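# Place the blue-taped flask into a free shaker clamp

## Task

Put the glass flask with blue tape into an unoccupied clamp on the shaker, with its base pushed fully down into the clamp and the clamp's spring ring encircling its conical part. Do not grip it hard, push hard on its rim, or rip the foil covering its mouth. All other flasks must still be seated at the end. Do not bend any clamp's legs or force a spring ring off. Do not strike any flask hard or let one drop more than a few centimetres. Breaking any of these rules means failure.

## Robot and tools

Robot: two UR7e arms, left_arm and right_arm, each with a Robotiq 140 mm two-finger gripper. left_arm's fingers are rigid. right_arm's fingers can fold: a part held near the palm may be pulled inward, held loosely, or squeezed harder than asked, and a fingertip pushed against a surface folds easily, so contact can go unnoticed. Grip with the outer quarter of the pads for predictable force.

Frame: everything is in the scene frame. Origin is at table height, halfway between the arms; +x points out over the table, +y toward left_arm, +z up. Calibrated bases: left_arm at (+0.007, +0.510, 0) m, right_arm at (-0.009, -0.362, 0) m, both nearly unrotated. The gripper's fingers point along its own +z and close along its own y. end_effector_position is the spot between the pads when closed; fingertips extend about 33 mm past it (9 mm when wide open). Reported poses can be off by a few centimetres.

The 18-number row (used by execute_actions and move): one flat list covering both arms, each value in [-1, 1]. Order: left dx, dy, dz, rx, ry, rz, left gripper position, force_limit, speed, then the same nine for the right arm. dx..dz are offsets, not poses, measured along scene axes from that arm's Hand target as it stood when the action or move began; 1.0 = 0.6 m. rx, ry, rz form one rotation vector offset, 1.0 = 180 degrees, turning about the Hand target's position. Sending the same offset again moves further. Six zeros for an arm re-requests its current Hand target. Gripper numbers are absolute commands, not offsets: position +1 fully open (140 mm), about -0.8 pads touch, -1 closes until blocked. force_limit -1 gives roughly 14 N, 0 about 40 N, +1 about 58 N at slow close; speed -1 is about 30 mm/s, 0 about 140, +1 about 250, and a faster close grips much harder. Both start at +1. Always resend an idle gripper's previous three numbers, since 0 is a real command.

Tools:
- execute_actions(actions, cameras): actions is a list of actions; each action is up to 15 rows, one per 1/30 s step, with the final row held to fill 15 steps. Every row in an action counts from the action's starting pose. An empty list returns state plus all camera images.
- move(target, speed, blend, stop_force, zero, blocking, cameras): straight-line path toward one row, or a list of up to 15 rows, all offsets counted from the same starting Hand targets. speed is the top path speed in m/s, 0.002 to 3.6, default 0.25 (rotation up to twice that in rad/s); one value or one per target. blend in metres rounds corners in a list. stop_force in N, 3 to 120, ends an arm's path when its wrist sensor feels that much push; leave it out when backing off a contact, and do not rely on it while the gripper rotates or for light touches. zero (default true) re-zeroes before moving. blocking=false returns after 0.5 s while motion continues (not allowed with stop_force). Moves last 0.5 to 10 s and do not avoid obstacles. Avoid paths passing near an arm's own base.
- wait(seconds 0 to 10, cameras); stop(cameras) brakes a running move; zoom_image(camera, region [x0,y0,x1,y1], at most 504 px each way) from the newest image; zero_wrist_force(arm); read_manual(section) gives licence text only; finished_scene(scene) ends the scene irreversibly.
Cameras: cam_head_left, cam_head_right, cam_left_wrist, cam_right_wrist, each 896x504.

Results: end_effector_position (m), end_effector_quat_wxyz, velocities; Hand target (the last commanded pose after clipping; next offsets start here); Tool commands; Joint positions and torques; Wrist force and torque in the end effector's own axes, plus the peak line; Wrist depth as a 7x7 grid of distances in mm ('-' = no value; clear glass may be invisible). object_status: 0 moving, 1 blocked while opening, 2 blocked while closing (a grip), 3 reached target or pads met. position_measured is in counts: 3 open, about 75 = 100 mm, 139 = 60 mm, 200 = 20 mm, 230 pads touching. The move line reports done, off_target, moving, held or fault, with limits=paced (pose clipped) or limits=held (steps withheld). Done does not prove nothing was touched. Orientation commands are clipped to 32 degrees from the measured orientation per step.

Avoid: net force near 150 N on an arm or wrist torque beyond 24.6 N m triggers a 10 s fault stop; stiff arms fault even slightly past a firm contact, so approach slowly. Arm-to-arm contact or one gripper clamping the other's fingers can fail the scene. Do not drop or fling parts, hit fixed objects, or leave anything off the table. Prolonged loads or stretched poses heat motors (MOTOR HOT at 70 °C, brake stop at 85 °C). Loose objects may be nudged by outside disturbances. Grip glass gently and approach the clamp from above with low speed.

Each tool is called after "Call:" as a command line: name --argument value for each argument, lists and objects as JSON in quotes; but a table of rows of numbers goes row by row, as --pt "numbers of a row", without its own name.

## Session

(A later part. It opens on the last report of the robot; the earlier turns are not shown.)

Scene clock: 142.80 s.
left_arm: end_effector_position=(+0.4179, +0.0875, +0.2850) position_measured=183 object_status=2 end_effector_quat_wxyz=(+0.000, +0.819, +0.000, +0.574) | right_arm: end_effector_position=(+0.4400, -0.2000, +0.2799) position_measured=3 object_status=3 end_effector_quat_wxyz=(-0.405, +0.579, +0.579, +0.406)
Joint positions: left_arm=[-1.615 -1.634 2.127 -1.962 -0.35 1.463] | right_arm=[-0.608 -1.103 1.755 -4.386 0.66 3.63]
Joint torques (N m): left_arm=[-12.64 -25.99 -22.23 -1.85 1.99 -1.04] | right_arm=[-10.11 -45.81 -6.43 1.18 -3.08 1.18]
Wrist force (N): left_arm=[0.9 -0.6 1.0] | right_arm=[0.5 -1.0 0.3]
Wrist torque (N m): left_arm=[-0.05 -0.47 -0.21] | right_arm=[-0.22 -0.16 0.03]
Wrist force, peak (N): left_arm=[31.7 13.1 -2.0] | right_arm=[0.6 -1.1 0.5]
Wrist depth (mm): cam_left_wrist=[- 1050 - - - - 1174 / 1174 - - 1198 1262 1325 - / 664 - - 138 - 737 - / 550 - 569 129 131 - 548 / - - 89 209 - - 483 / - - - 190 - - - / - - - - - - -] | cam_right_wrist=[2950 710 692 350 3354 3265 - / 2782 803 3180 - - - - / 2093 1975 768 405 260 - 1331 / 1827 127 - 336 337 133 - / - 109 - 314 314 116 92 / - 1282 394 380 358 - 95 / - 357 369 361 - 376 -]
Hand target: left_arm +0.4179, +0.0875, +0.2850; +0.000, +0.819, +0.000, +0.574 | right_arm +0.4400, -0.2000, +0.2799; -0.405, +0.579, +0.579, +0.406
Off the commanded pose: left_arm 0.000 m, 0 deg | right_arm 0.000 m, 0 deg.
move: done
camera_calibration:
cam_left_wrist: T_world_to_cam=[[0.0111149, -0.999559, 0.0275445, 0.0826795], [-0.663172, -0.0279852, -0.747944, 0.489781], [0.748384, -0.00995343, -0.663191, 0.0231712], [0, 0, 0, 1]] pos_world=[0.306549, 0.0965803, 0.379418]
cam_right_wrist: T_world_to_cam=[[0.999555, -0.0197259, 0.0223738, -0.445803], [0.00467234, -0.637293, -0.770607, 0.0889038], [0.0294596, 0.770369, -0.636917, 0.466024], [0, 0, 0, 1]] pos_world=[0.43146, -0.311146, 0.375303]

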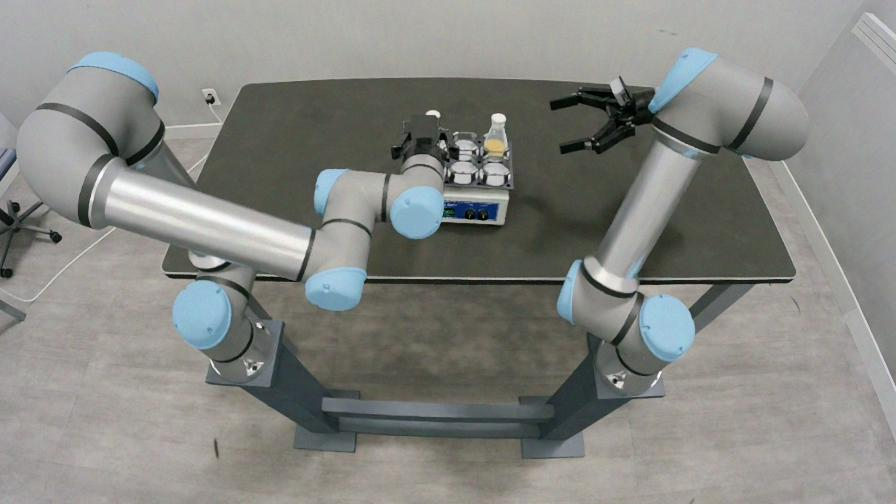

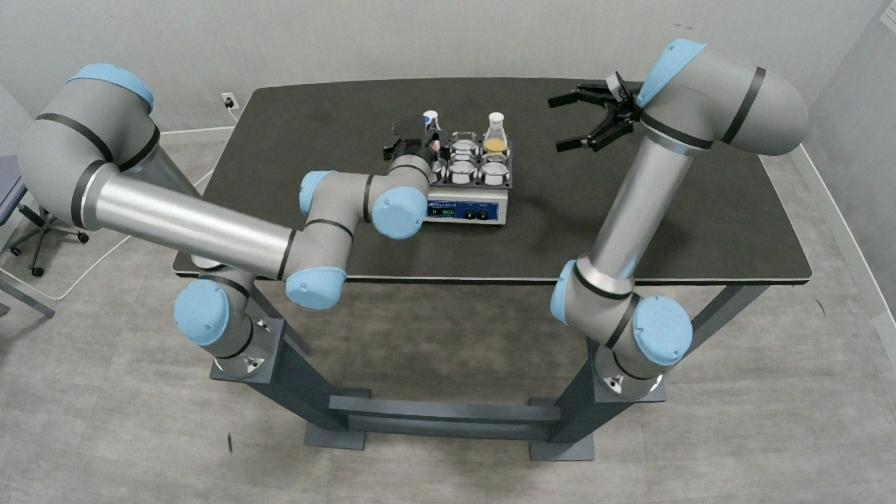

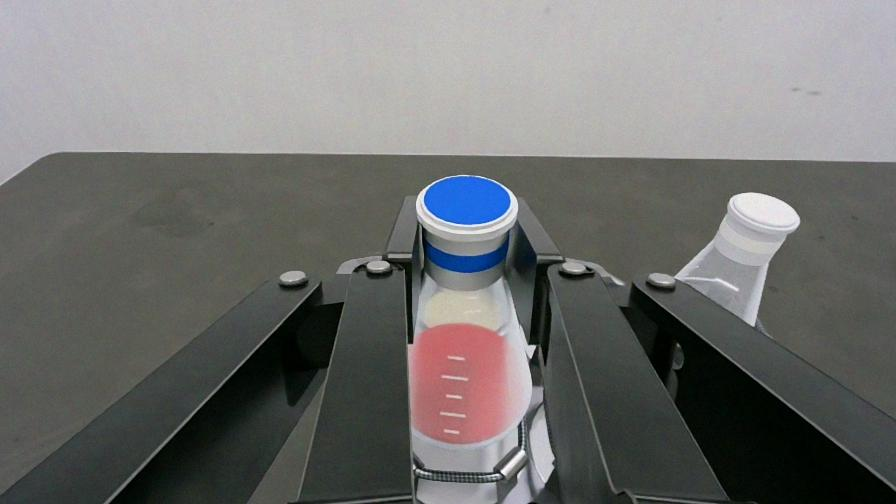

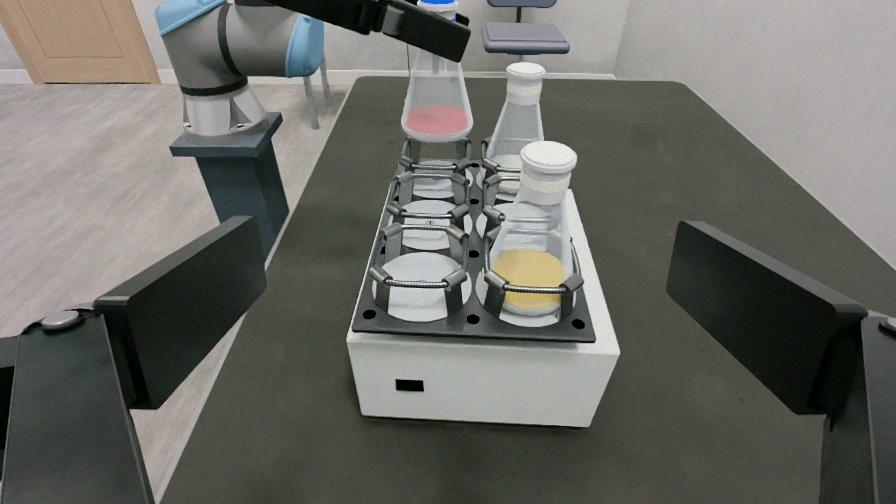

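Call:
move --target '[0,-0.0312,-0.0147,0.0778,0,0,-0.98,-0.05,-1,0,0,0,0,0,0,1,-1,-1]' --speed 0.08 --cameras '["cam_right_wrist","cam_left_wrist"]'

Call:
zoom_image --camera "cam_right_wrist" --region '[370, 20, 520, 200]'

Call:
zoom_image --camera "cam_left_wrist" --region '[360, 160, 600, 504]'

Scene clock: 147.73 s.
left_arm: end_effector_position=(+0.4179, +0.0688, +0.2762) position_measured=183 object_status=2 end_effector_quat_wxyz=(-0.100, +0.813, -0.069, +0.570) | right_arm: end_effector_position=(+0.4400, -0.2000, +0.2799) position_measured=3 object_status=3 end_effector_quat_wxyz=(-0.405, +0.579, +0.579, +0.406)
Joint positions: left_arm=[-1.611 -1.529 1.994 -1.704 -0.357 1.478] | right_arm=[-0.608 -1.103 1.755 -4.386 0.66 3.63]
Joint torques (N m): left_arm=[10.35 -31.81 -13.17 -4.49 1.14 -1.39] | right_arm=[-10.61 -44.94 -7 1.04 -3.02 1.3]
Wrist force (N): left_arm=[1.1 -0.4 1.3] | right_arm=[0.3 -0.8 0.5]
Wrist torque (N m): left_arm=[-0.04 -0.51 -0.23] | right_arm=[-0.18 -0.13 0.03]
Wrist force, peak (N): left_arm=[1.1 -1.2 1.2] | right_arm=[0.6 -1.3 -0.2]
Wrist depth (mm): cam_left_wrist=[- 1210 - - - - - / - 1355 - 1186 1310 664 - / 1420 - - 138 589 - 490 / - 732 - 130 130 - - / - - 89 214 - - 210 / - - - - - - - / - - - - - - -] | cam_right_wrist=[3023 708 306 341 2847 - - / 2814 811 2721 414 - - - / 2129 2058 - 405 264 - 1331 / 1883 127 - 341 335 133 - / - 109 325 316 308 116 92 / - 1160 414 362 353 - 94 / - 362 372 368 363 360 -]
Hand target: left_arm +0.4179, +0.0688, +0.2762; -0.100, +0.813, -0.070, +0.570 | right_arm +0.4400, -0.2000, +0.2799; -0.405, +0.579, +0.579, +0.406
Off the commanded pose: left_arm 0.000 m, 0 deg | right_arm 0.000 m, 0 deg.
move: done
camera_calibration:
cam_left_wrist: T_world_to_cam=[[0.0111751, -0.976582, -0.214855, 0.129483], [-0.663178, 0.153574, -0.732537, 0.465961], [0.748379, 0.150673, -0.645931, 0.00136137], [0, 0, 0, 1]] pos_world=[0.306549, 0.054686, 0.370033]
cam_right_wrist: T_world_to_cam=[[0.999555, -0.0197259, 0.0223738, -0.445803], [0.00467234, -0.637293, -0.770607, 0.0889038], [0.0294596, 0.770369, -0.636917, 0.466024], [0, 0, 0, 1]] pos_world=[0.43146, -0.311146, 0.375303]
Images, in order (width x height): cam_left_wrist 896x504, cam_right_wrist 896x504.

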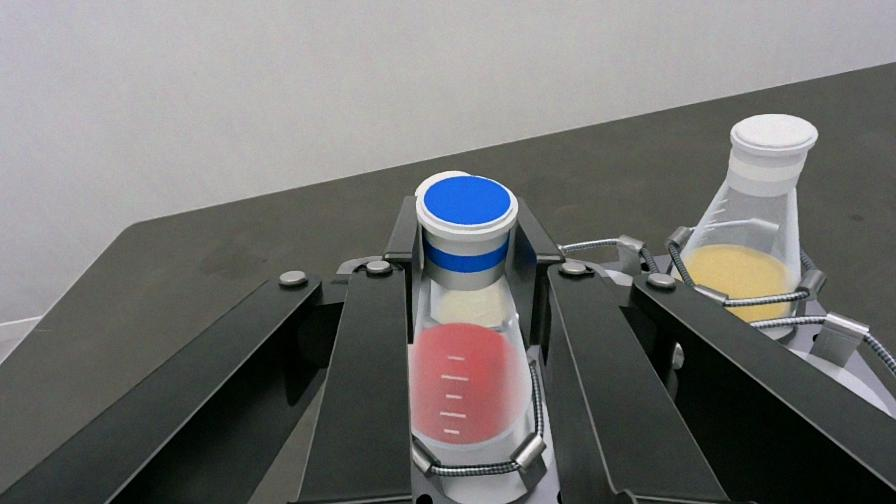

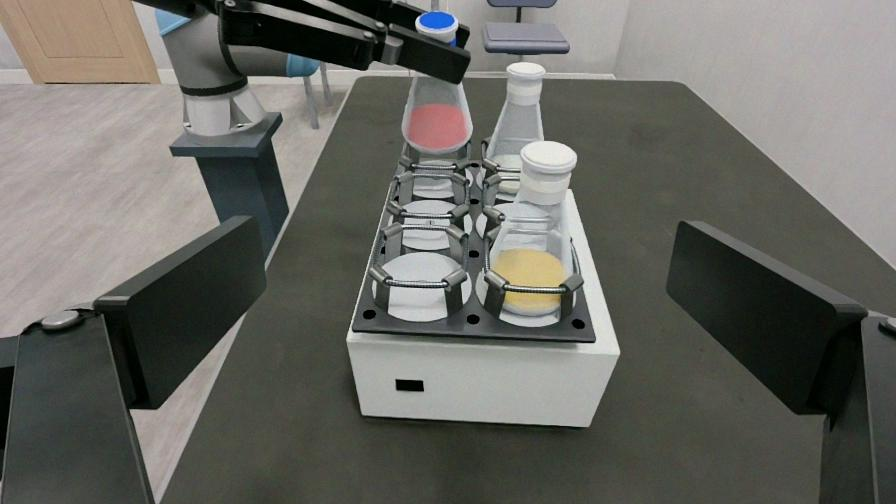

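Scaled by 2.800 from the camera's 896x504 image, which has a finer 1280x720 frame.

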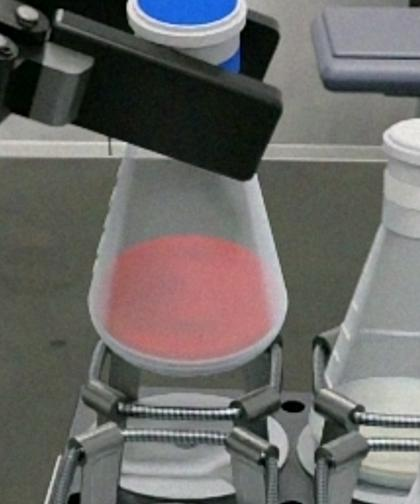

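Scaled by 1.465 from the camera's 896x504 image, which has a finer 1280x720 frame.

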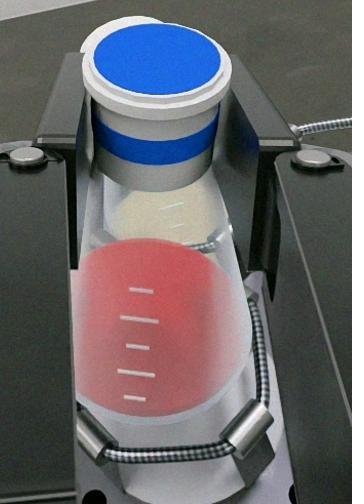

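Call:
move --target '[0,0,-0.0367,0,0,0,-0.98,-0.05,-1,0,0,0,0,0,0,1,-1,-1]' --speed 0.015 --stop_force 15 --cameras '["cam_right_wrist","cam_left_wrist"]'

Call:
zoom_image --camera "cam_right_wrist" --region '[370, 20, 520, 200]'

Call:
zoom_image --camera "cam_left_wrist" --region '[360, 160, 600, 504]'

Scene clock: 151.47 s.
left_arm: end_effector_position=(+0.4179, +0.0687, +0.2563) position_measured=183 object_status=2 end_effector_quat_wxyz=(-0.100, +0.813, -0.069, +0.570) | right_arm: end_effector_position=(+0.4400, -0.2000, +0.2799) position_measured=3 object_status=3 end_effector_quat_wxyz=(-0.405, +0.579, +0.579, +0.406)
Joint positions: left_arm=[-1.611 -1.505 2.025 -1.76 -0.357 1.477] | right_arm=[-0.608 -1.103 1.755 -4.386 0.66 3.63]
Joint torques (N m): left_arm=[-11.69 -29.07 -24.17 -3.6 -0.89 0.37] | right_arm=[-10.89 -43.8 -7.97 0.98 -3.12 1.33]
Wrist force (N): left_arm=[8.0 -2.2 -0.3] | right_arm=[0.3 -0.7 0.2]
Wrist torque (N m): left_arm=[-0.02 -0.64 -0.06] | right_arm=[-0.17 -0.12 0.03]
Wrist force, peak (N): left_arm=[17.6 -2.1 -3.7] | right_arm=[0.5 -1.3 0.2]
Wrist depth (mm): cam_left_wrist=[- - - 1157 - - - / - 1180 1473 1581 - - 549 / - 1429 1429 145 - - 440 / - - - 131 131 243 394 / - - 89 208 - - 199 / - - - 189 - - - / - - - - - - -] | cam_right_wrist=[2950 300 318 357 - 2007 1353 / 2691 803 2551 435 - 868 - / 2148 1991 3309 407 269 - - / 1827 127 - 340 340 133 603 / - 109 328 322 312 123 92 / - 1237 - 361 356 - 94 / - 368 365 - 359 - -]
Hand target: left_arm +0.4179, +0.0687, +0.2563; -0.100, +0.813, -0.069, +0.570 (not the last commanded pose) | right_arm +0.4400, -0.2000, +0.2799; -0.405, +0.579, +0.579, +0.406
Off the commanded pose: left_arm 0.002 m, 0 deg | right_arm 0.000 m, 0 deg.
move: contact (left_arm)
camera_calibration:
cam_left_wrist: T_world_to_cam=[[0.0112053, -0.976583, -0.214851, 0.125218], [-0.663073, 0.153573, -0.732632, 0.451458], [0.748471, 0.150671, -0.645825, -0.0114938], [0, 0, 0, 1]] pos_world=[0.306549, 0.054686, 0.350233]
cam_right_wrist: T_world_to_cam=[[0.999555, -0.0197259, 0.0223738, -0.445803], [0.00467234, -0.637293, -0.770607, 0.0889038], [0.0294596, 0.770369, -0.636917, 0.466024], [0, 0, 0, 1]] pos_world=[0.43146, -0.311146, 0.375303]
Images, in order (width x height): cam_left_wrist 896x504, cam_right_wrist 896x504.

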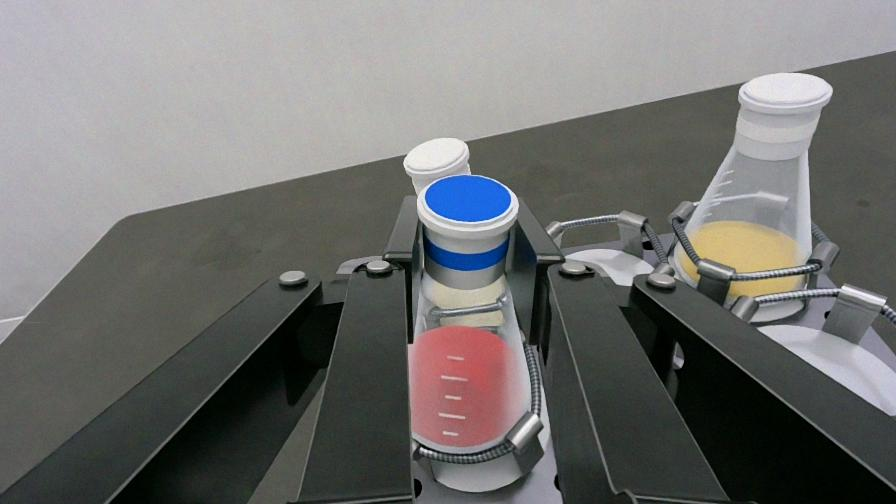

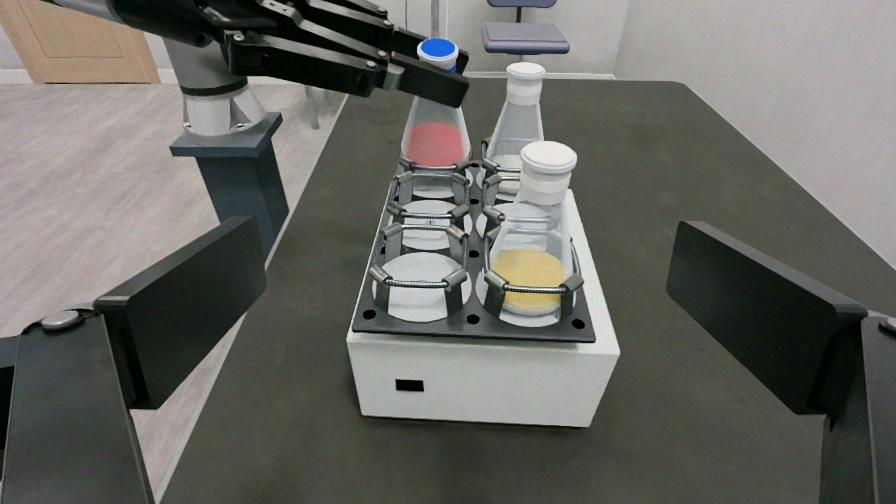

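Scaled by 2.800 from the camera's 896x504 image, which has a finer 1280x720 frame.

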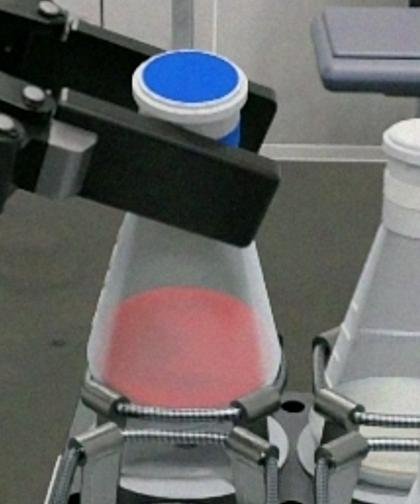

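Scaled by 1.465 from the camera's 896x504 image, which has a finer 1280x720 frame.

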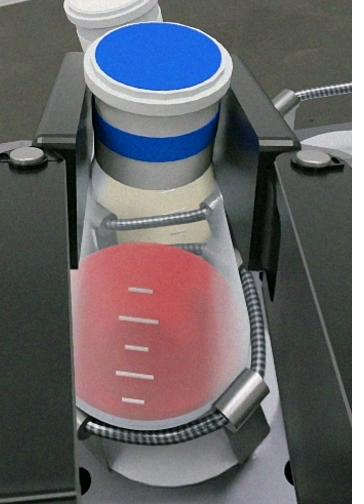

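Call:
execute_actions --actions '[]' --cameras '["cam_left_wrist","cam_right_wrist"]'

Call:
zoom_image --camera "cam_right_wrist" --region '[370, 20, 520, 200]'

Call:
zoom_image --camera "cam_left_wrist" --region '[360, 160, 600, 504]'

Scene clock: 156.00 s.
left_arm: end_effector_position=(+0.4179, +0.0687, +0.2563) position_measured=183 object_status=2 end_effector_quat_wxyz=(-0.100, +0.813, -0.069, +0.570) | right_arm: end_effector_position=(+0.4400, -0.2000, +0.2799) position_measured=3 object_status=3 end_effector_quat_wxyz=(-0.405, +0.579, +0.579, +0.406)
Joint positions: left_arm=[-1.611 -1.505 2.025 -1.76 -0.357 1.477] | right_arm=[-0.608 -1.103 1.755 -4.386 0.66 3.63]
Joint velocities: within noise
Joint torques (N m): left_arm=[-7.32 -29.35 -23.63 -3.53 1.36 0.49] | right_arm=[-9.42 -43.89 -7.2 1.3 -3.04 1.12]
Wrist force (N): left_arm=[8.7 -2.6 -0.6] | right_arm=[0.5 -1.0 0.2]
Wrist torque (N m): left_arm=[-0.01 -0.60 -0.07] | right_arm=[-0.24 -0.14 0.03]
Wrist force, peak (N): left_arm=[9.2 -2.3 -0.8] | right_arm=[0.6 -1.2 0.3]
Wrist depth (mm): cam_left_wrist=[- - - - 1093 1163 - / - 1333 - 1464 - - 548 / - - 785 138 - 527 - / 1839 - 100 129 130 247 237 / - - 89 208 - - 195 / - - - 195 - - - / - - - 180 - - -] | cam_right_wrist=[3139 298 318 367 2986 - - / 2950 770 2577 346 964 924 - / 2129 2226 - 408 264 - - / 1855 122 - 344 334 142 - / - 109 - 323 304 116 92 / - 1262 - 358 372 - 94 / - 376 - - - - -]
Hand target: left_arm +0.4179, +0.0687, +0.2563; -0.100, +0.813, -0.069, +0.570 (not the last commanded pose) | right_arm +0.4400, -0.2000, +0.2799; -0.405, +0.579, +0.579, +0.406
Tool commands: left_gripper/position=-0.98 left_gripper/force_limit=-0.05 left_gripper/speed=-1.0 right_gripper/position=+1.0 right_gripper/force_limit=-1.0 right_gripper/speed=-1.0
Off the commanded pose: left_arm 0.002 m, 0 deg | right_arm 0.000 m, 0 deg.
camera_calibration:
cam_left_wrist: T_world_to_cam=[[0.0112053, -0.976583, -0.214851, 0.125218], [-0.663073, 0.153573, -0.732632, 0.451458], [0.748471, 0.150671, -0.645825, -0.0114938], [0, 0, 0, 1]] pos_world=[0.306549, 0.054686, 0.350233]
cam_right_wrist: T_world_to_cam=[[0.999555, -0.0197259, 0.0223738, -0.445803], [0.00467234, -0.637293, -0.770607, 0.0889038], [0.0294596, 0.770369, -0.636917, 0.466024], [0, 0, 0, 1]] pos_world=[0.43146, -0.311146, 0.375303]
Images, in order (width x height): cam_left_wrist 896x504, cam_right_wrist 896x504.

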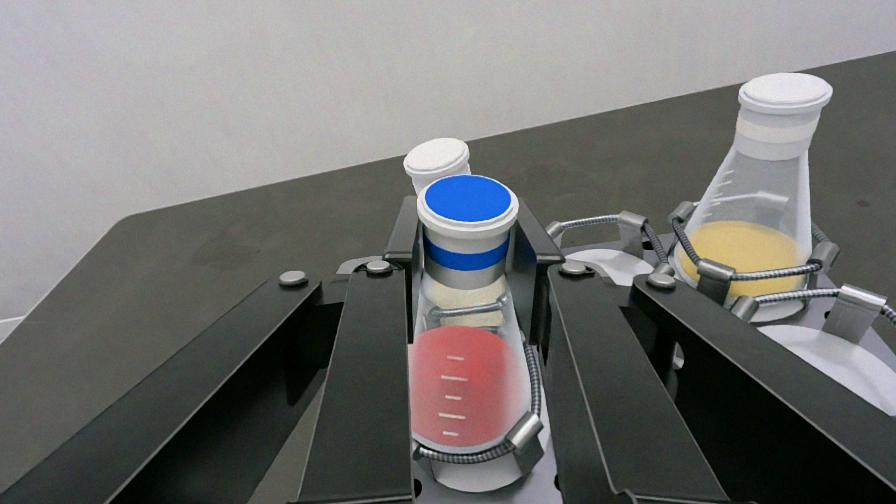

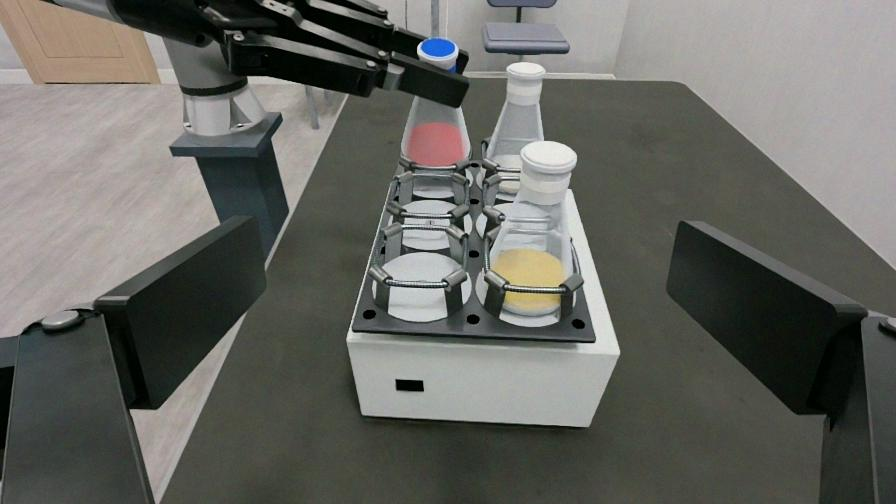

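Scaled by 2.800 from the camera's 896x504 image, which has a finer 1280x720 frame.

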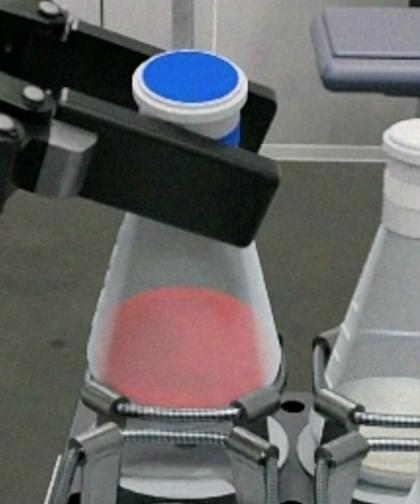

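Scaled by 1.465 from the camera's 896x504 image, which has a finer 1280x720 frame.

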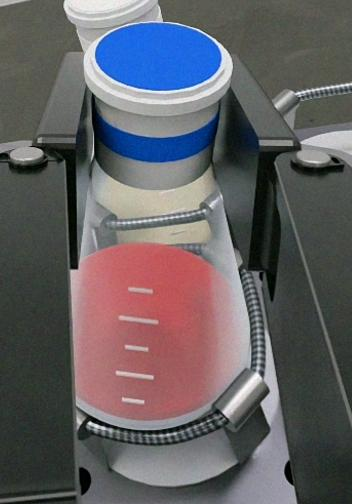

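Call:
move --target '[0,-0.005,-0.017,0,0,0,-0.98,-0.05,-1,0,0,0,0,0,0,1,-1,-1]' --speed 0.01 --stop_force 28 --zero false --cameras '["cam_left_wrist","cam_right_wrist"]'

Call:
zoom_image --camera "cam_right_wrist" --region '[370, 20, 520, 200]'

Call:
zoom_image --camera "cam_left_wrist" --region '[360, 160, 600, 504]'

Scene clock: 158.53 s.
left_arm: end_effector_position=(+0.4179, +0.0677, +0.2531) position_measured=183 object_status=2 end_effector_quat_wxyz=(-0.100, +0.813, -0.069, +0.570) | right_arm: end_effector_position=(+0.4400, -0.2000, +0.2799) position_measured=3 object_status=3 end_effector_quat_wxyz=(-0.405, +0.579, +0.579, +0.406)
Joint positions: left_arm=[-1.611 -1.498 2.028 -1.769 -0.357 1.477] | right_arm=[-0.608 -1.103 1.755 -4.386 0.66 3.63]
Joint torques (N m): left_arm=[0.04 -22.5 -14.89 0.3 -6.53 -1.2] | right_arm=[-10.67 -44.15 -8.05 1.14 -3.1 1.42]
Wrist force (N): left_arm=[29.9 4.7 -3.1] | right_arm=[0.1 -1.1 0.1]
Wrist torque (N m): left_arm=[-0.22 -0.82 -0.19] | right_arm=[-0.25 -0.08 0.03]
Wrist force, peak (N): left_arm=[38.4 4.4 -7.2] | right_arm=[0.6 -1.1 0.3]
Wrist depth (mm): cam_left_wrist=[- - - 1204 - - - / - 1242 - - - 684 - / 1403 - 746 144 - - 462 / 1614 696 - 128 133 241 229 / - - 89 212 - - 200 / - - - 188 - - 189 / - - - - - - -] | cam_right_wrist=[2950 303 321 370 2148 - - / 2814 792 2473 363 884 1600 1475 / 2111 2040 - 405 266 - - / 1800 127 - 333 334 133 593 / - 109 458 313 320 116 92 / - 1160 412 357 356 421 94 / - - - - - 372 -]
Hand target: left_arm +0.4179, +0.0677, +0.2531; -0.100, +0.813, -0.069, +0.570 (not the last commanded pose) | right_arm +0.4400, -0.2000, +0.2799; -0.405, +0.579, +0.579, +0.406
Off the commanded pose: left_arm 0.007 m, 0 deg | right_arm 0.000 m, 0 deg.
move: contact (left_arm)
camera_calibration:
cam_left_wrist: T_world_to_cam=[[0.0110967, -0.976672, -0.21445, 0.123433], [-0.662815, 0.153394, -0.732902, 0.449151], [0.748701, 0.150274, -0.645651, -0.0135103], [0, 0, 0, 1]] pos_world=[0.30645, 0.0536867, 0.346931]
cam_right_wrist: T_world_to_cam=[[0.999555, -0.0197259, 0.0223738, -0.445803], [0.00467234, -0.637293, -0.770607, 0.0889038], [0.0294596, 0.770369, -0.636917, 0.466024], [0, 0, 0, 1]] pos_world=[0.43146, -0.311146, 0.375303]
Images, in order (width x height): cam_left_wrist 896x504, cam_right_wrist 896x504.

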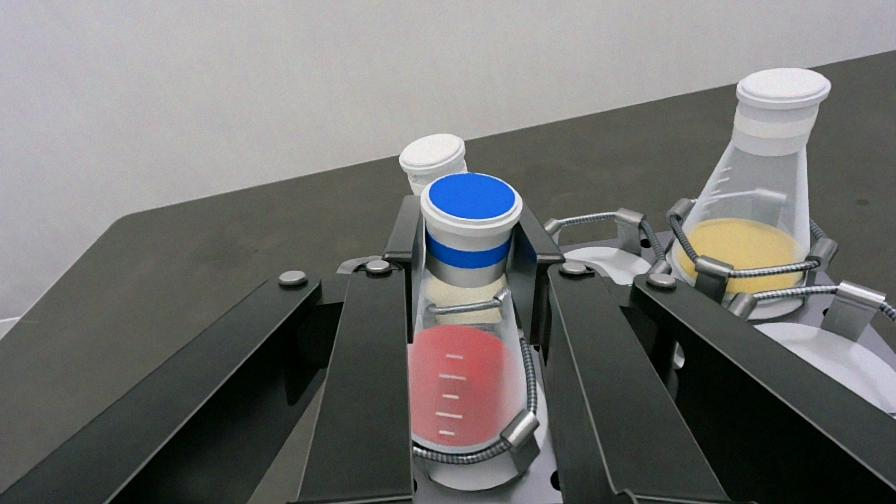

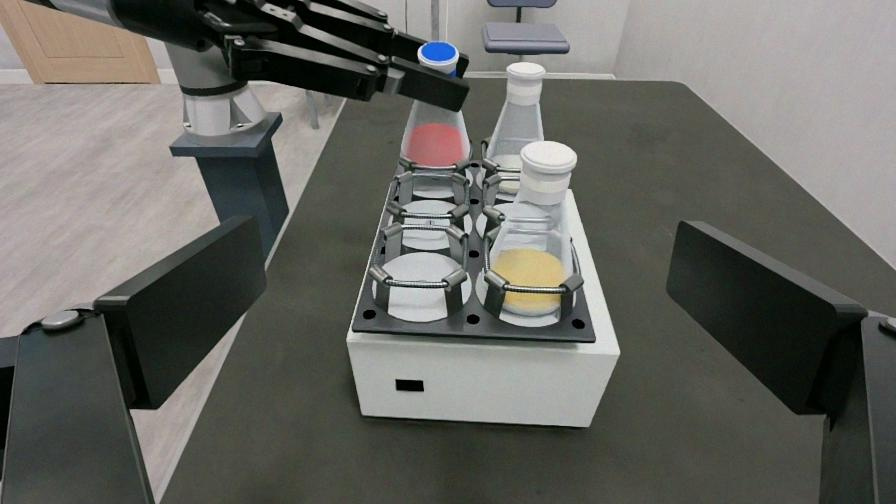

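Scaled by 2.800 from the camera's 896x504 image, which has a finer 1280x720 frame.

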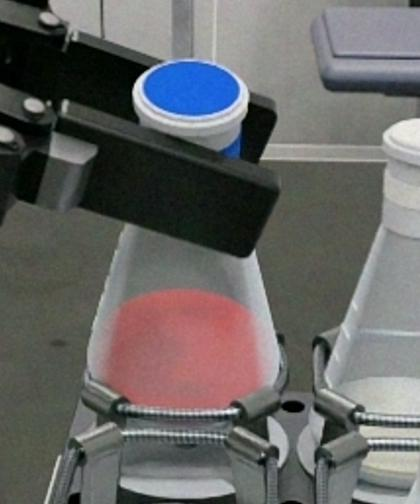

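Scaled by 1.465 from the camera's 896x504 image, which has a finer 1280x720 frame.

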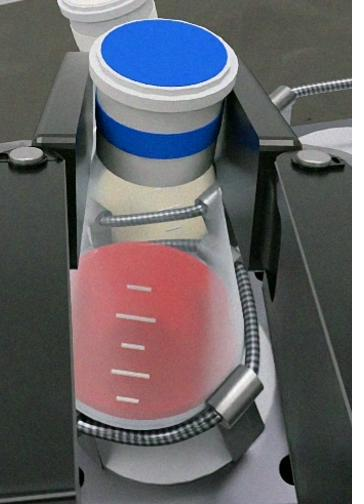

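Call:
move --target '[0,0.0077,-0.006,-0.0389,0,0,-0.98,-0.05,-1,0,0,0,0,0,0,1,-1,-1]' --speed 0.012 --cameras '["cam_left_wrist","cam_right_wrist"]' --stop_force 45 --zero false

Call:
zoom_image --camera "cam_right_wrist" --region '[370, 20, 520, 200]'

Call:
zoom_image --camera "cam_left_wrist" --region '[360, 160, 600, 504]'

Scene clock: 166.20 s.
left_arm: end_effector_position=(+0.4179, +0.0723, +0.2495) position_measured=183 object_status=2 end_effector_quat_wxyz=(-0.050, +0.817, -0.034, +0.573) | right_arm: end_effector_position=(+0.4400, -0.2000, +0.2799) position_measured=3 object_status=3 end_effector_quat_wxyz=(-0.405, +0.579, +0.579, +0.406)
Joint positions: left_arm=[-1.612 -1.528 2.097 -1.924 -0.353 1.471] | right_arm=[-0.608 -1.103 1.755 -4.386 0.66 3.63]
Joint torques (N m): left_arm=[-18.37 -13.33 -19.92 -1.13 -4.07 0.1] | right_arm=[-9.75 -41.71 -6.93 1.27 -3.06 1.32]
Wrist force (N): left_arm=[27.3 -5.8 0.4] | right_arm=[0.4 -0.8 0.3]
Wrist torque (N m): left_arm=[0.13 -0.51 0.68] | right_arm=[-0.20 -0.13 0.02]
Wrist force, peak (N): left_arm=[52.3 1.7 -12.1] | right_arm=[0.7 -1.2 0.3]
Wrist depth (mm): cam_left_wrist=[1216 1204 - - - - 1296 / 1204 1355 1275 - 1192 - 188 / 741 - - 145 618 - 531 / 614 583 102 130 133 255 465 / - - 89 213 - - 200 / - - - 188 - - - / - - - - - - -] | cam_right_wrist=[3099 310 321 377 2473 - 1360 / 2881 805 2605 356 - - - / 2129 2058 1051 407 263 - 669 / 1712 122 - 341 332 133 - / - 109 326 313 307 116 92 / - 440 387 362 356 - 94 / - 353 371 383 - - -]
Hand target: left_arm +0.4179, +0.0723, +0.2495; -0.050, +0.817, -0.034, +0.573 | right_arm +0.4400, -0.2000, +0.2799; -0.405, +0.579, +0.579, +0.406
Off the commanded pose: left_arm 0.000 m, 0 deg | right_arm 0.000 m, 0 deg.
move: done
camera_calibration:
cam_left_wrist: T_world_to_cam=[[0.0111661, -0.995534, -0.0937445, 0.0983423], [-0.662847, 0.0628234, -0.746115, 0.455686], [0.748672, 0.0704694, -0.659185, -0.00734288], [0, 0, 0, 1]] pos_world=[0.306449, 0.0697928, 0.344373]
cam_right_wrist: T_world_to_cam=[[0.999555, -0.0197259, 0.0223738, -0.445803], [0.00467234, -0.637293, -0.770607, 0.0889038], [0.0294596, 0.770369, -0.636917, 0.466024], [0, 0, 0, 1]] pos_world=[0.43146, -0.311146, 0.375303]
Images, in order (width x height): cam_left_wrist 896x504, cam_right_wrist 896x504.

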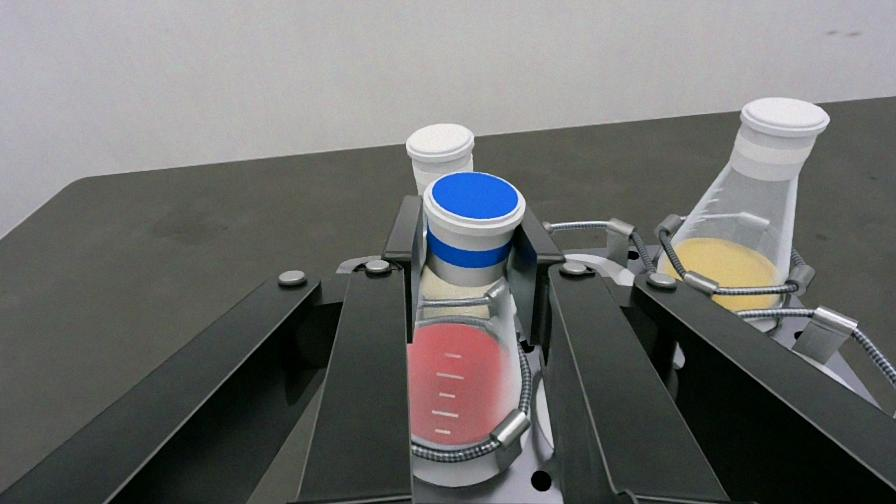

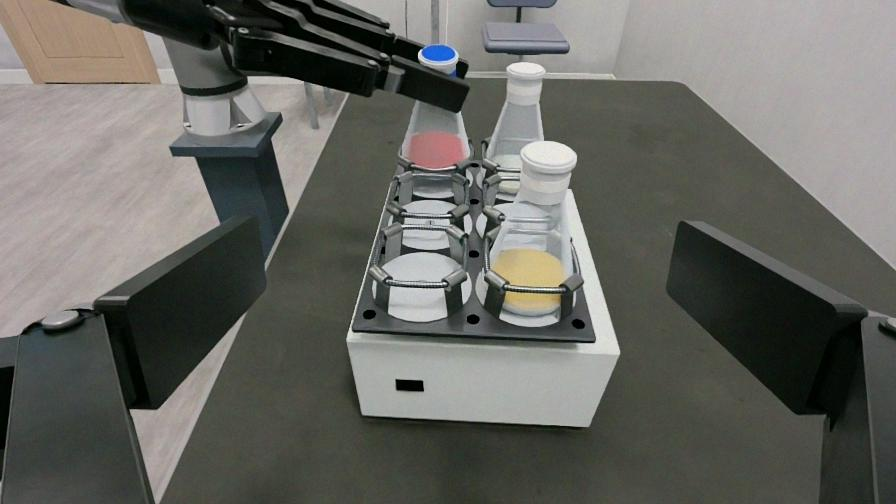

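Scaled by 2.800 from the camera's 896x504 image, which has a finer 1280x720 frame.

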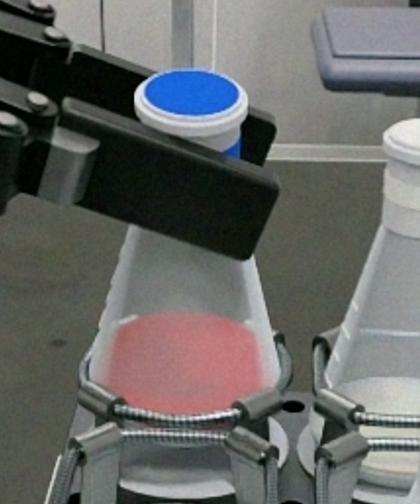

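Scaled by 1.465 from the camera's 896x504 image, which has a finer 1280x720 frame.

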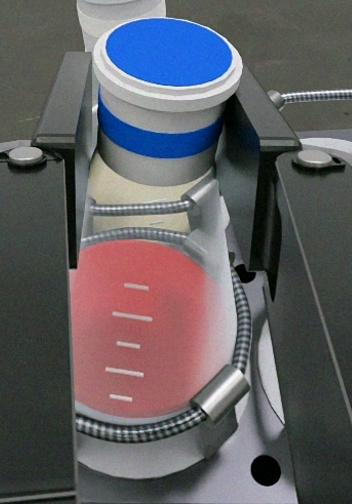

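Call:
move --target '[0,0.0212,-0.0092,-0.0389,0,0,-0.98,-0.05,-1,0,0,0,0,0,0,1,-1,-1]' --speed 0.012 --cameras '["cam_left_wrist","cam_right_wrist"]' --stop_force 48 --zero false

Call:
zoom_image --camera "cam_right_wrist" --region '[370, 20, 520, 200]'

Call:
zoom_image --camera "cam_left_wrist" --region '[360, 160, 600, 504]'

Scene clock: 173.23 s.
left_arm: end_effector_position=(+0.4179, +0.0850, +0.2440) position_measured=183 object_status=2 end_effector_quat_wxyz=(+0.000, +0.819, +0.001, +0.574) | right_arm: end_effector_position=(+0.4400, -0.2000, +0.2799) position_measured=3 object_status=3 end_effector_quat_wxyz=(-0.405, +0.579, +0.579, +0.406)
Joint positions: left_arm=[-1.614 -1.567 2.186 -2.09 -0.349 1.463] | right_arm=[-0.608 -1.103 1.755 -4.386 0.66 3.63]
Joint torques (N m): left_arm=[-12.21 -16.69 -22.68 -0.29 1.58 1.03] | right_arm=[-10.19 -40.41 -7.16 1.24 -2.99 1.24]
Wrist force (N): left_arm=[6.0 3.8 -0.2] | right_arm=[0.4 -1.1 0.0]
Wrist torque (N m): left_arm=[-0.31 -0.54 -0.40] | right_arm=[-0.25 -0.14 0.02]
Wrist force, peak (N): left_arm=[28.8 -6.2 0.1] | right_arm=[0.6 -1.3 0.4]
Wrist depth (mm): cam_left_wrist=[1073 - - 1192 1325 - - / - - 1229 - - - - / - - - 136 - 600 - / - - - 131 131 267 - / - - 89 213 - - 219 / - - - 189 - - - / - - - - - - -] | cam_right_wrist=[2881 334 331 2915 2473 - - / 2782 805 2881 367 874 - 1540 / 2058 2075 - 404 261 - - / 1841 127 - 334 335 133 - / - 109 326 314 305 116 92 / - 1224 - 361 353 - 94 / - - - - - 371 -]
Hand target: left_arm +0.4179, +0.0850, +0.2440; +0.000, +0.819, +0.001, +0.574 | right_arm +0.4400, -0.2000, +0.2799; -0.405, +0.579, +0.579, +0.406
Off the commanded pose: left_arm 0.000 m, 0 deg | right_arm 0.000 m, 0 deg.
move: done
camera_calibration:
cam_left_wrist: T_world_to_cam=[[0.0111165, -0.999537, 0.0283303, 0.0810424], [-0.66286, -0.0285786, -0.748197, 0.459024], [0.748661, -0.0104617, -0.662871, -0.00411639], [0, 0, 0, 1]] pos_world=[0.30645, 0.0940801, 0.338416]
cam_right_wrist: T_world_to_cam=[[0.999555, -0.0197259, 0.0223738, -0.445803], [0.00467234, -0.637293, -0.770607, 0.0889038], [0.0294596, 0.770369, -0.636917, 0.466024], [0, 0, 0, 1]] pos_world=[0.43146, -0.311146, 0.375303]
Images, in order (width x height): cam_left_wrist 896x504, cam_right_wrist 896x504.

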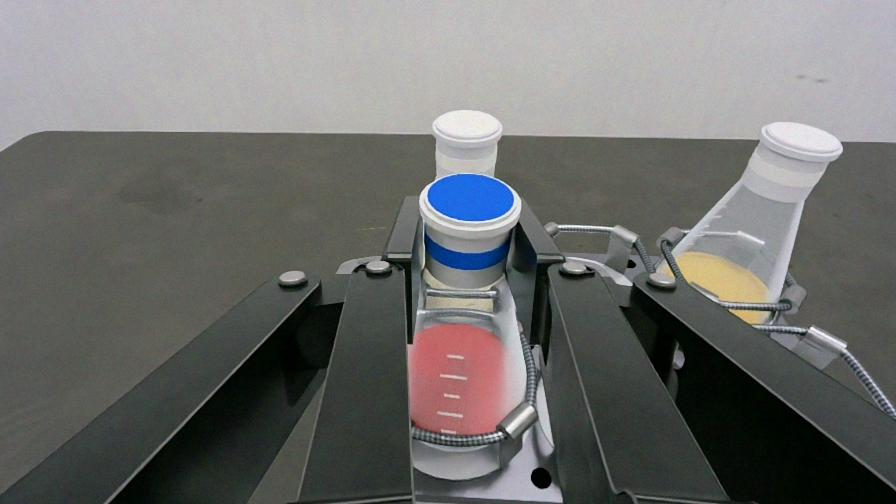

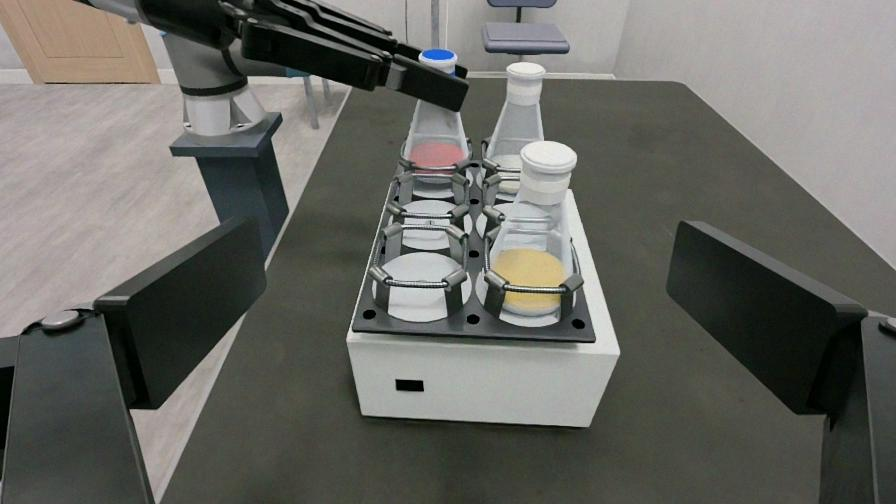

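Scaled by 2.800 from the camera's 896x504 image, which has a finer 1280x720 frame.

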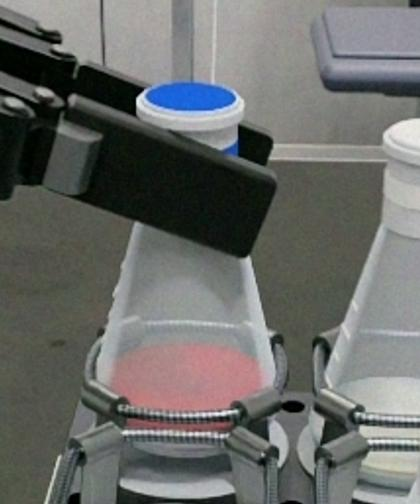

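Scaled by 1.465 from the camera's 896x504 image, which has a finer 1280x720 frame.

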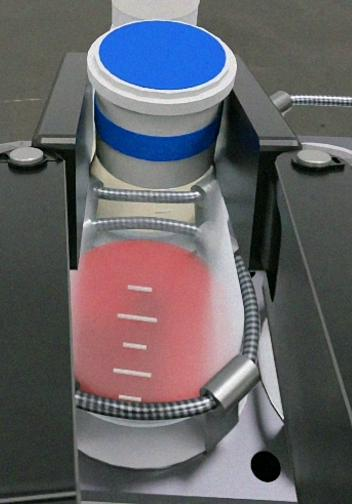

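Call:
move --target '[0,0.002,-0.047,0,0,0,-0.98,-0.05,-1,0,0,0,0,0,0,1,-1,-1]' --speed 0.012 --cameras '["all"]' --stop_force 18

Call:
zoom_image --camera "cam_right_wrist" --region '[370, 20, 520, 200]'

Call:
zoom_image --camera "cam_left_wrist" --region '[360, 160, 600, 504]'

Scene clock: 175.93 s.
left_arm: end_effector_position=(+0.4180, +0.0853, +0.2351) position_measured=183 object_status=2 end_effector_quat_wxyz=(+0.000, +0.819, +0.001, +0.574) | right_arm: end_effector_position=(+0.4400, -0.2000, +0.2799) position_measured=3 object_status=3 end_effector_quat_wxyz=(-0.405, +0.579, +0.579, +0.406)
Joint positions: left_arm=[-1.614 -1.553 2.2 -2.117 -0.349 1.463] | right_arm=[-0.608 -1.103 1.755 -4.386 0.66 3.63]
Joint torques (N m): left_arm=[-9.46 -13.51 -18.28 -2.32 -4.68 0.52] | right_arm=[-9.93 -40 -6.54 1.05 -3.21 1.06]
Wrist force (N): left_arm=[24.5 -7.4 -6.9] | right_arm=[0.5 -0.9 0.1]
Wrist torque (N m): left_arm=[-0.39 -0.78 -0.03] | right_arm=[-0.22 -0.15 0.03]
Wrist force, peak (N): left_arm=[33.7 -9.5 -11.7] | right_arm=[0.4 -1.3 0.3]
Wrist depth (mm): cam_left_wrist=[- - 1163 - 1108 1310 - / - 1455 - 196 1348 1268 1223 / 646 - 621 143 - 600 193 / 496 496 476 128 260 260 493 / 401 - 89 206 - - 218 / - - - 194 - - - / - - - - - - -] | cam_right_wrist=[2847 328 343 2377 3309 1611 - / 2950 813 2524 378 - - - / 2186 2246 - 405 266 - - / 1787 127 - 334 330 133 - / - 109 316 314 316 116 92 / - 428 407 359 354 - 94 / - 363 - - 364 367 -]
Hand target: left_arm +0.4180, +0.0853, +0.2352; +0.000, +0.819, +0.001, +0.574 (not the last commanded pose) | right_arm +0.4400, -0.2000, +0.2799; -0.405, +0.579, +0.579, +0.406
Off the commanded pose: left_arm 0.019 m, 0 deg | right_arm 0.000 m, 0 deg.
move: contact (left_arm)
camera_calibration:
cam_left_wrist: T_world_to_cam=[[0.0111677, -0.99953, 0.0285477, 0.0816062], [-0.662804, -0.0287761, -0.74824, 0.452391], [0.74871, -0.0105654, -0.662814, -0.0100363], [0, 0, 0, 1]] pos_world=[0.306449, 0.0944798, 0.329515]
cam_right_wrist: T_world_to_cam=[[0.999555, -0.0197259, 0.0223738, -0.445803], [0.00467234, -0.637293, -0.770607, 0.0889038], [0.0294596, 0.770369, -0.636917, 0.466024], [0, 0, 0, 1]] pos_world=[0.43146, -0.311146, 0.375303]

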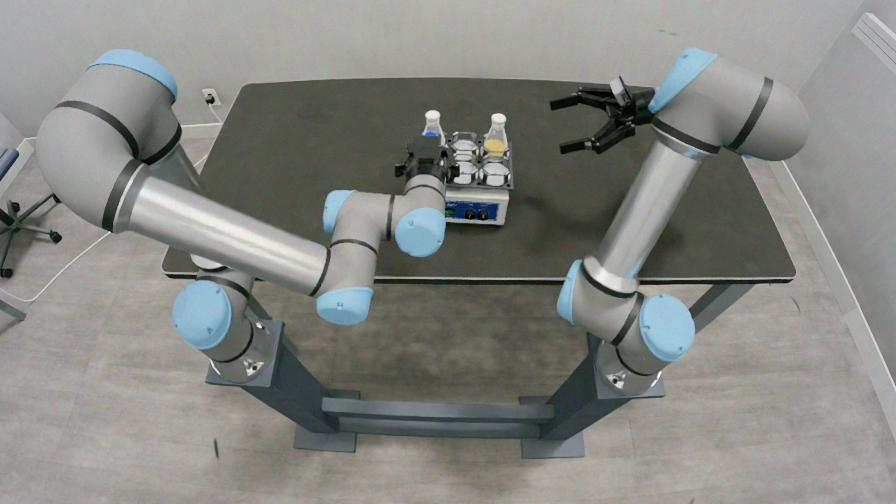

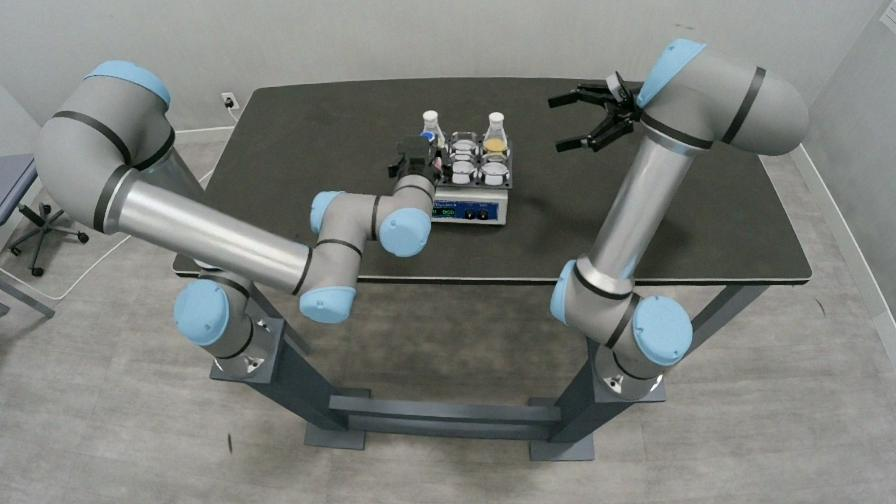

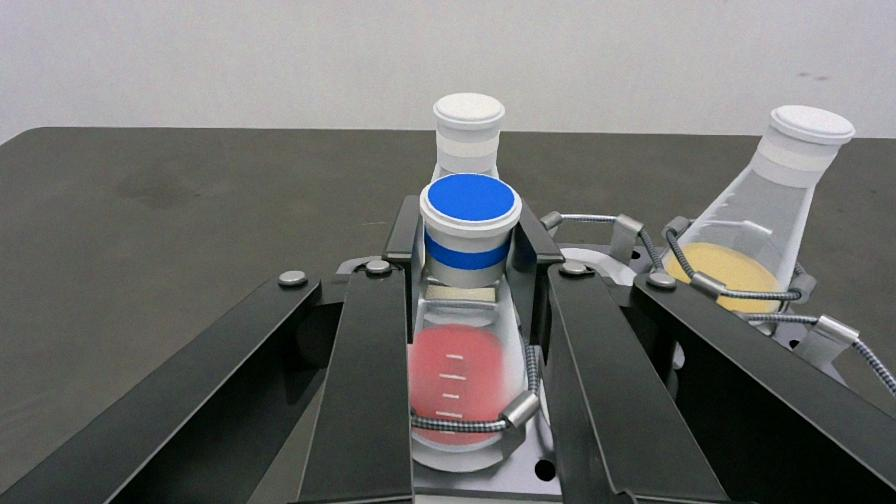

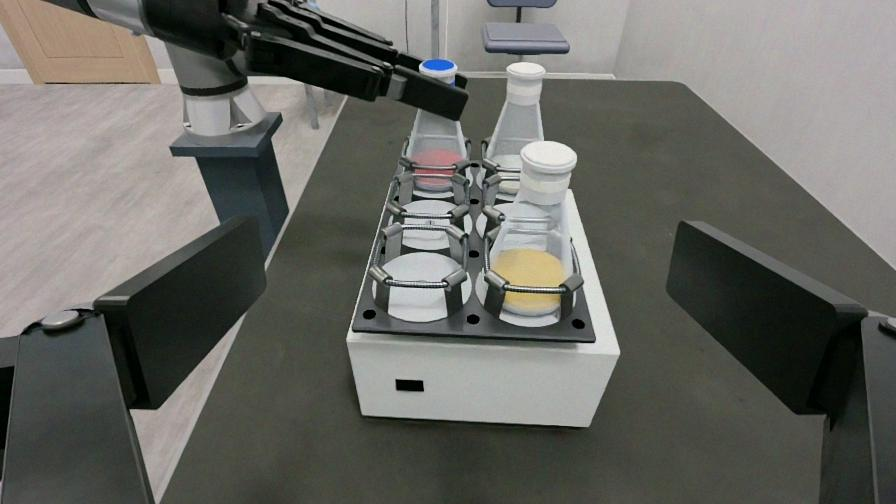

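Scaled by 2.800 from the camera's 896x504 image, which has a finer 1280x720 frame.

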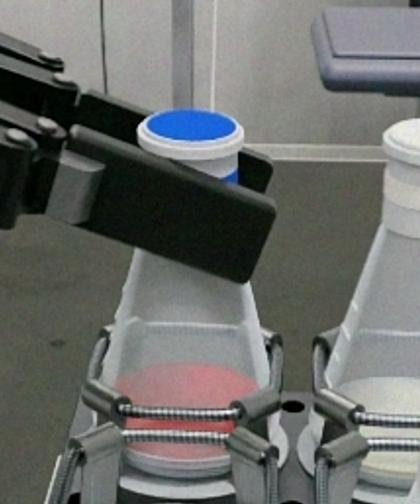

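Scaled by 1.465 from the camera's 896x504 image, which has a finer 1280x720 frame.

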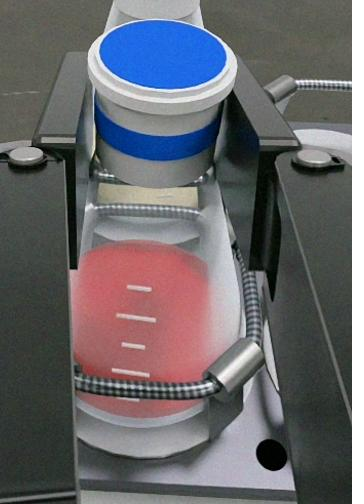

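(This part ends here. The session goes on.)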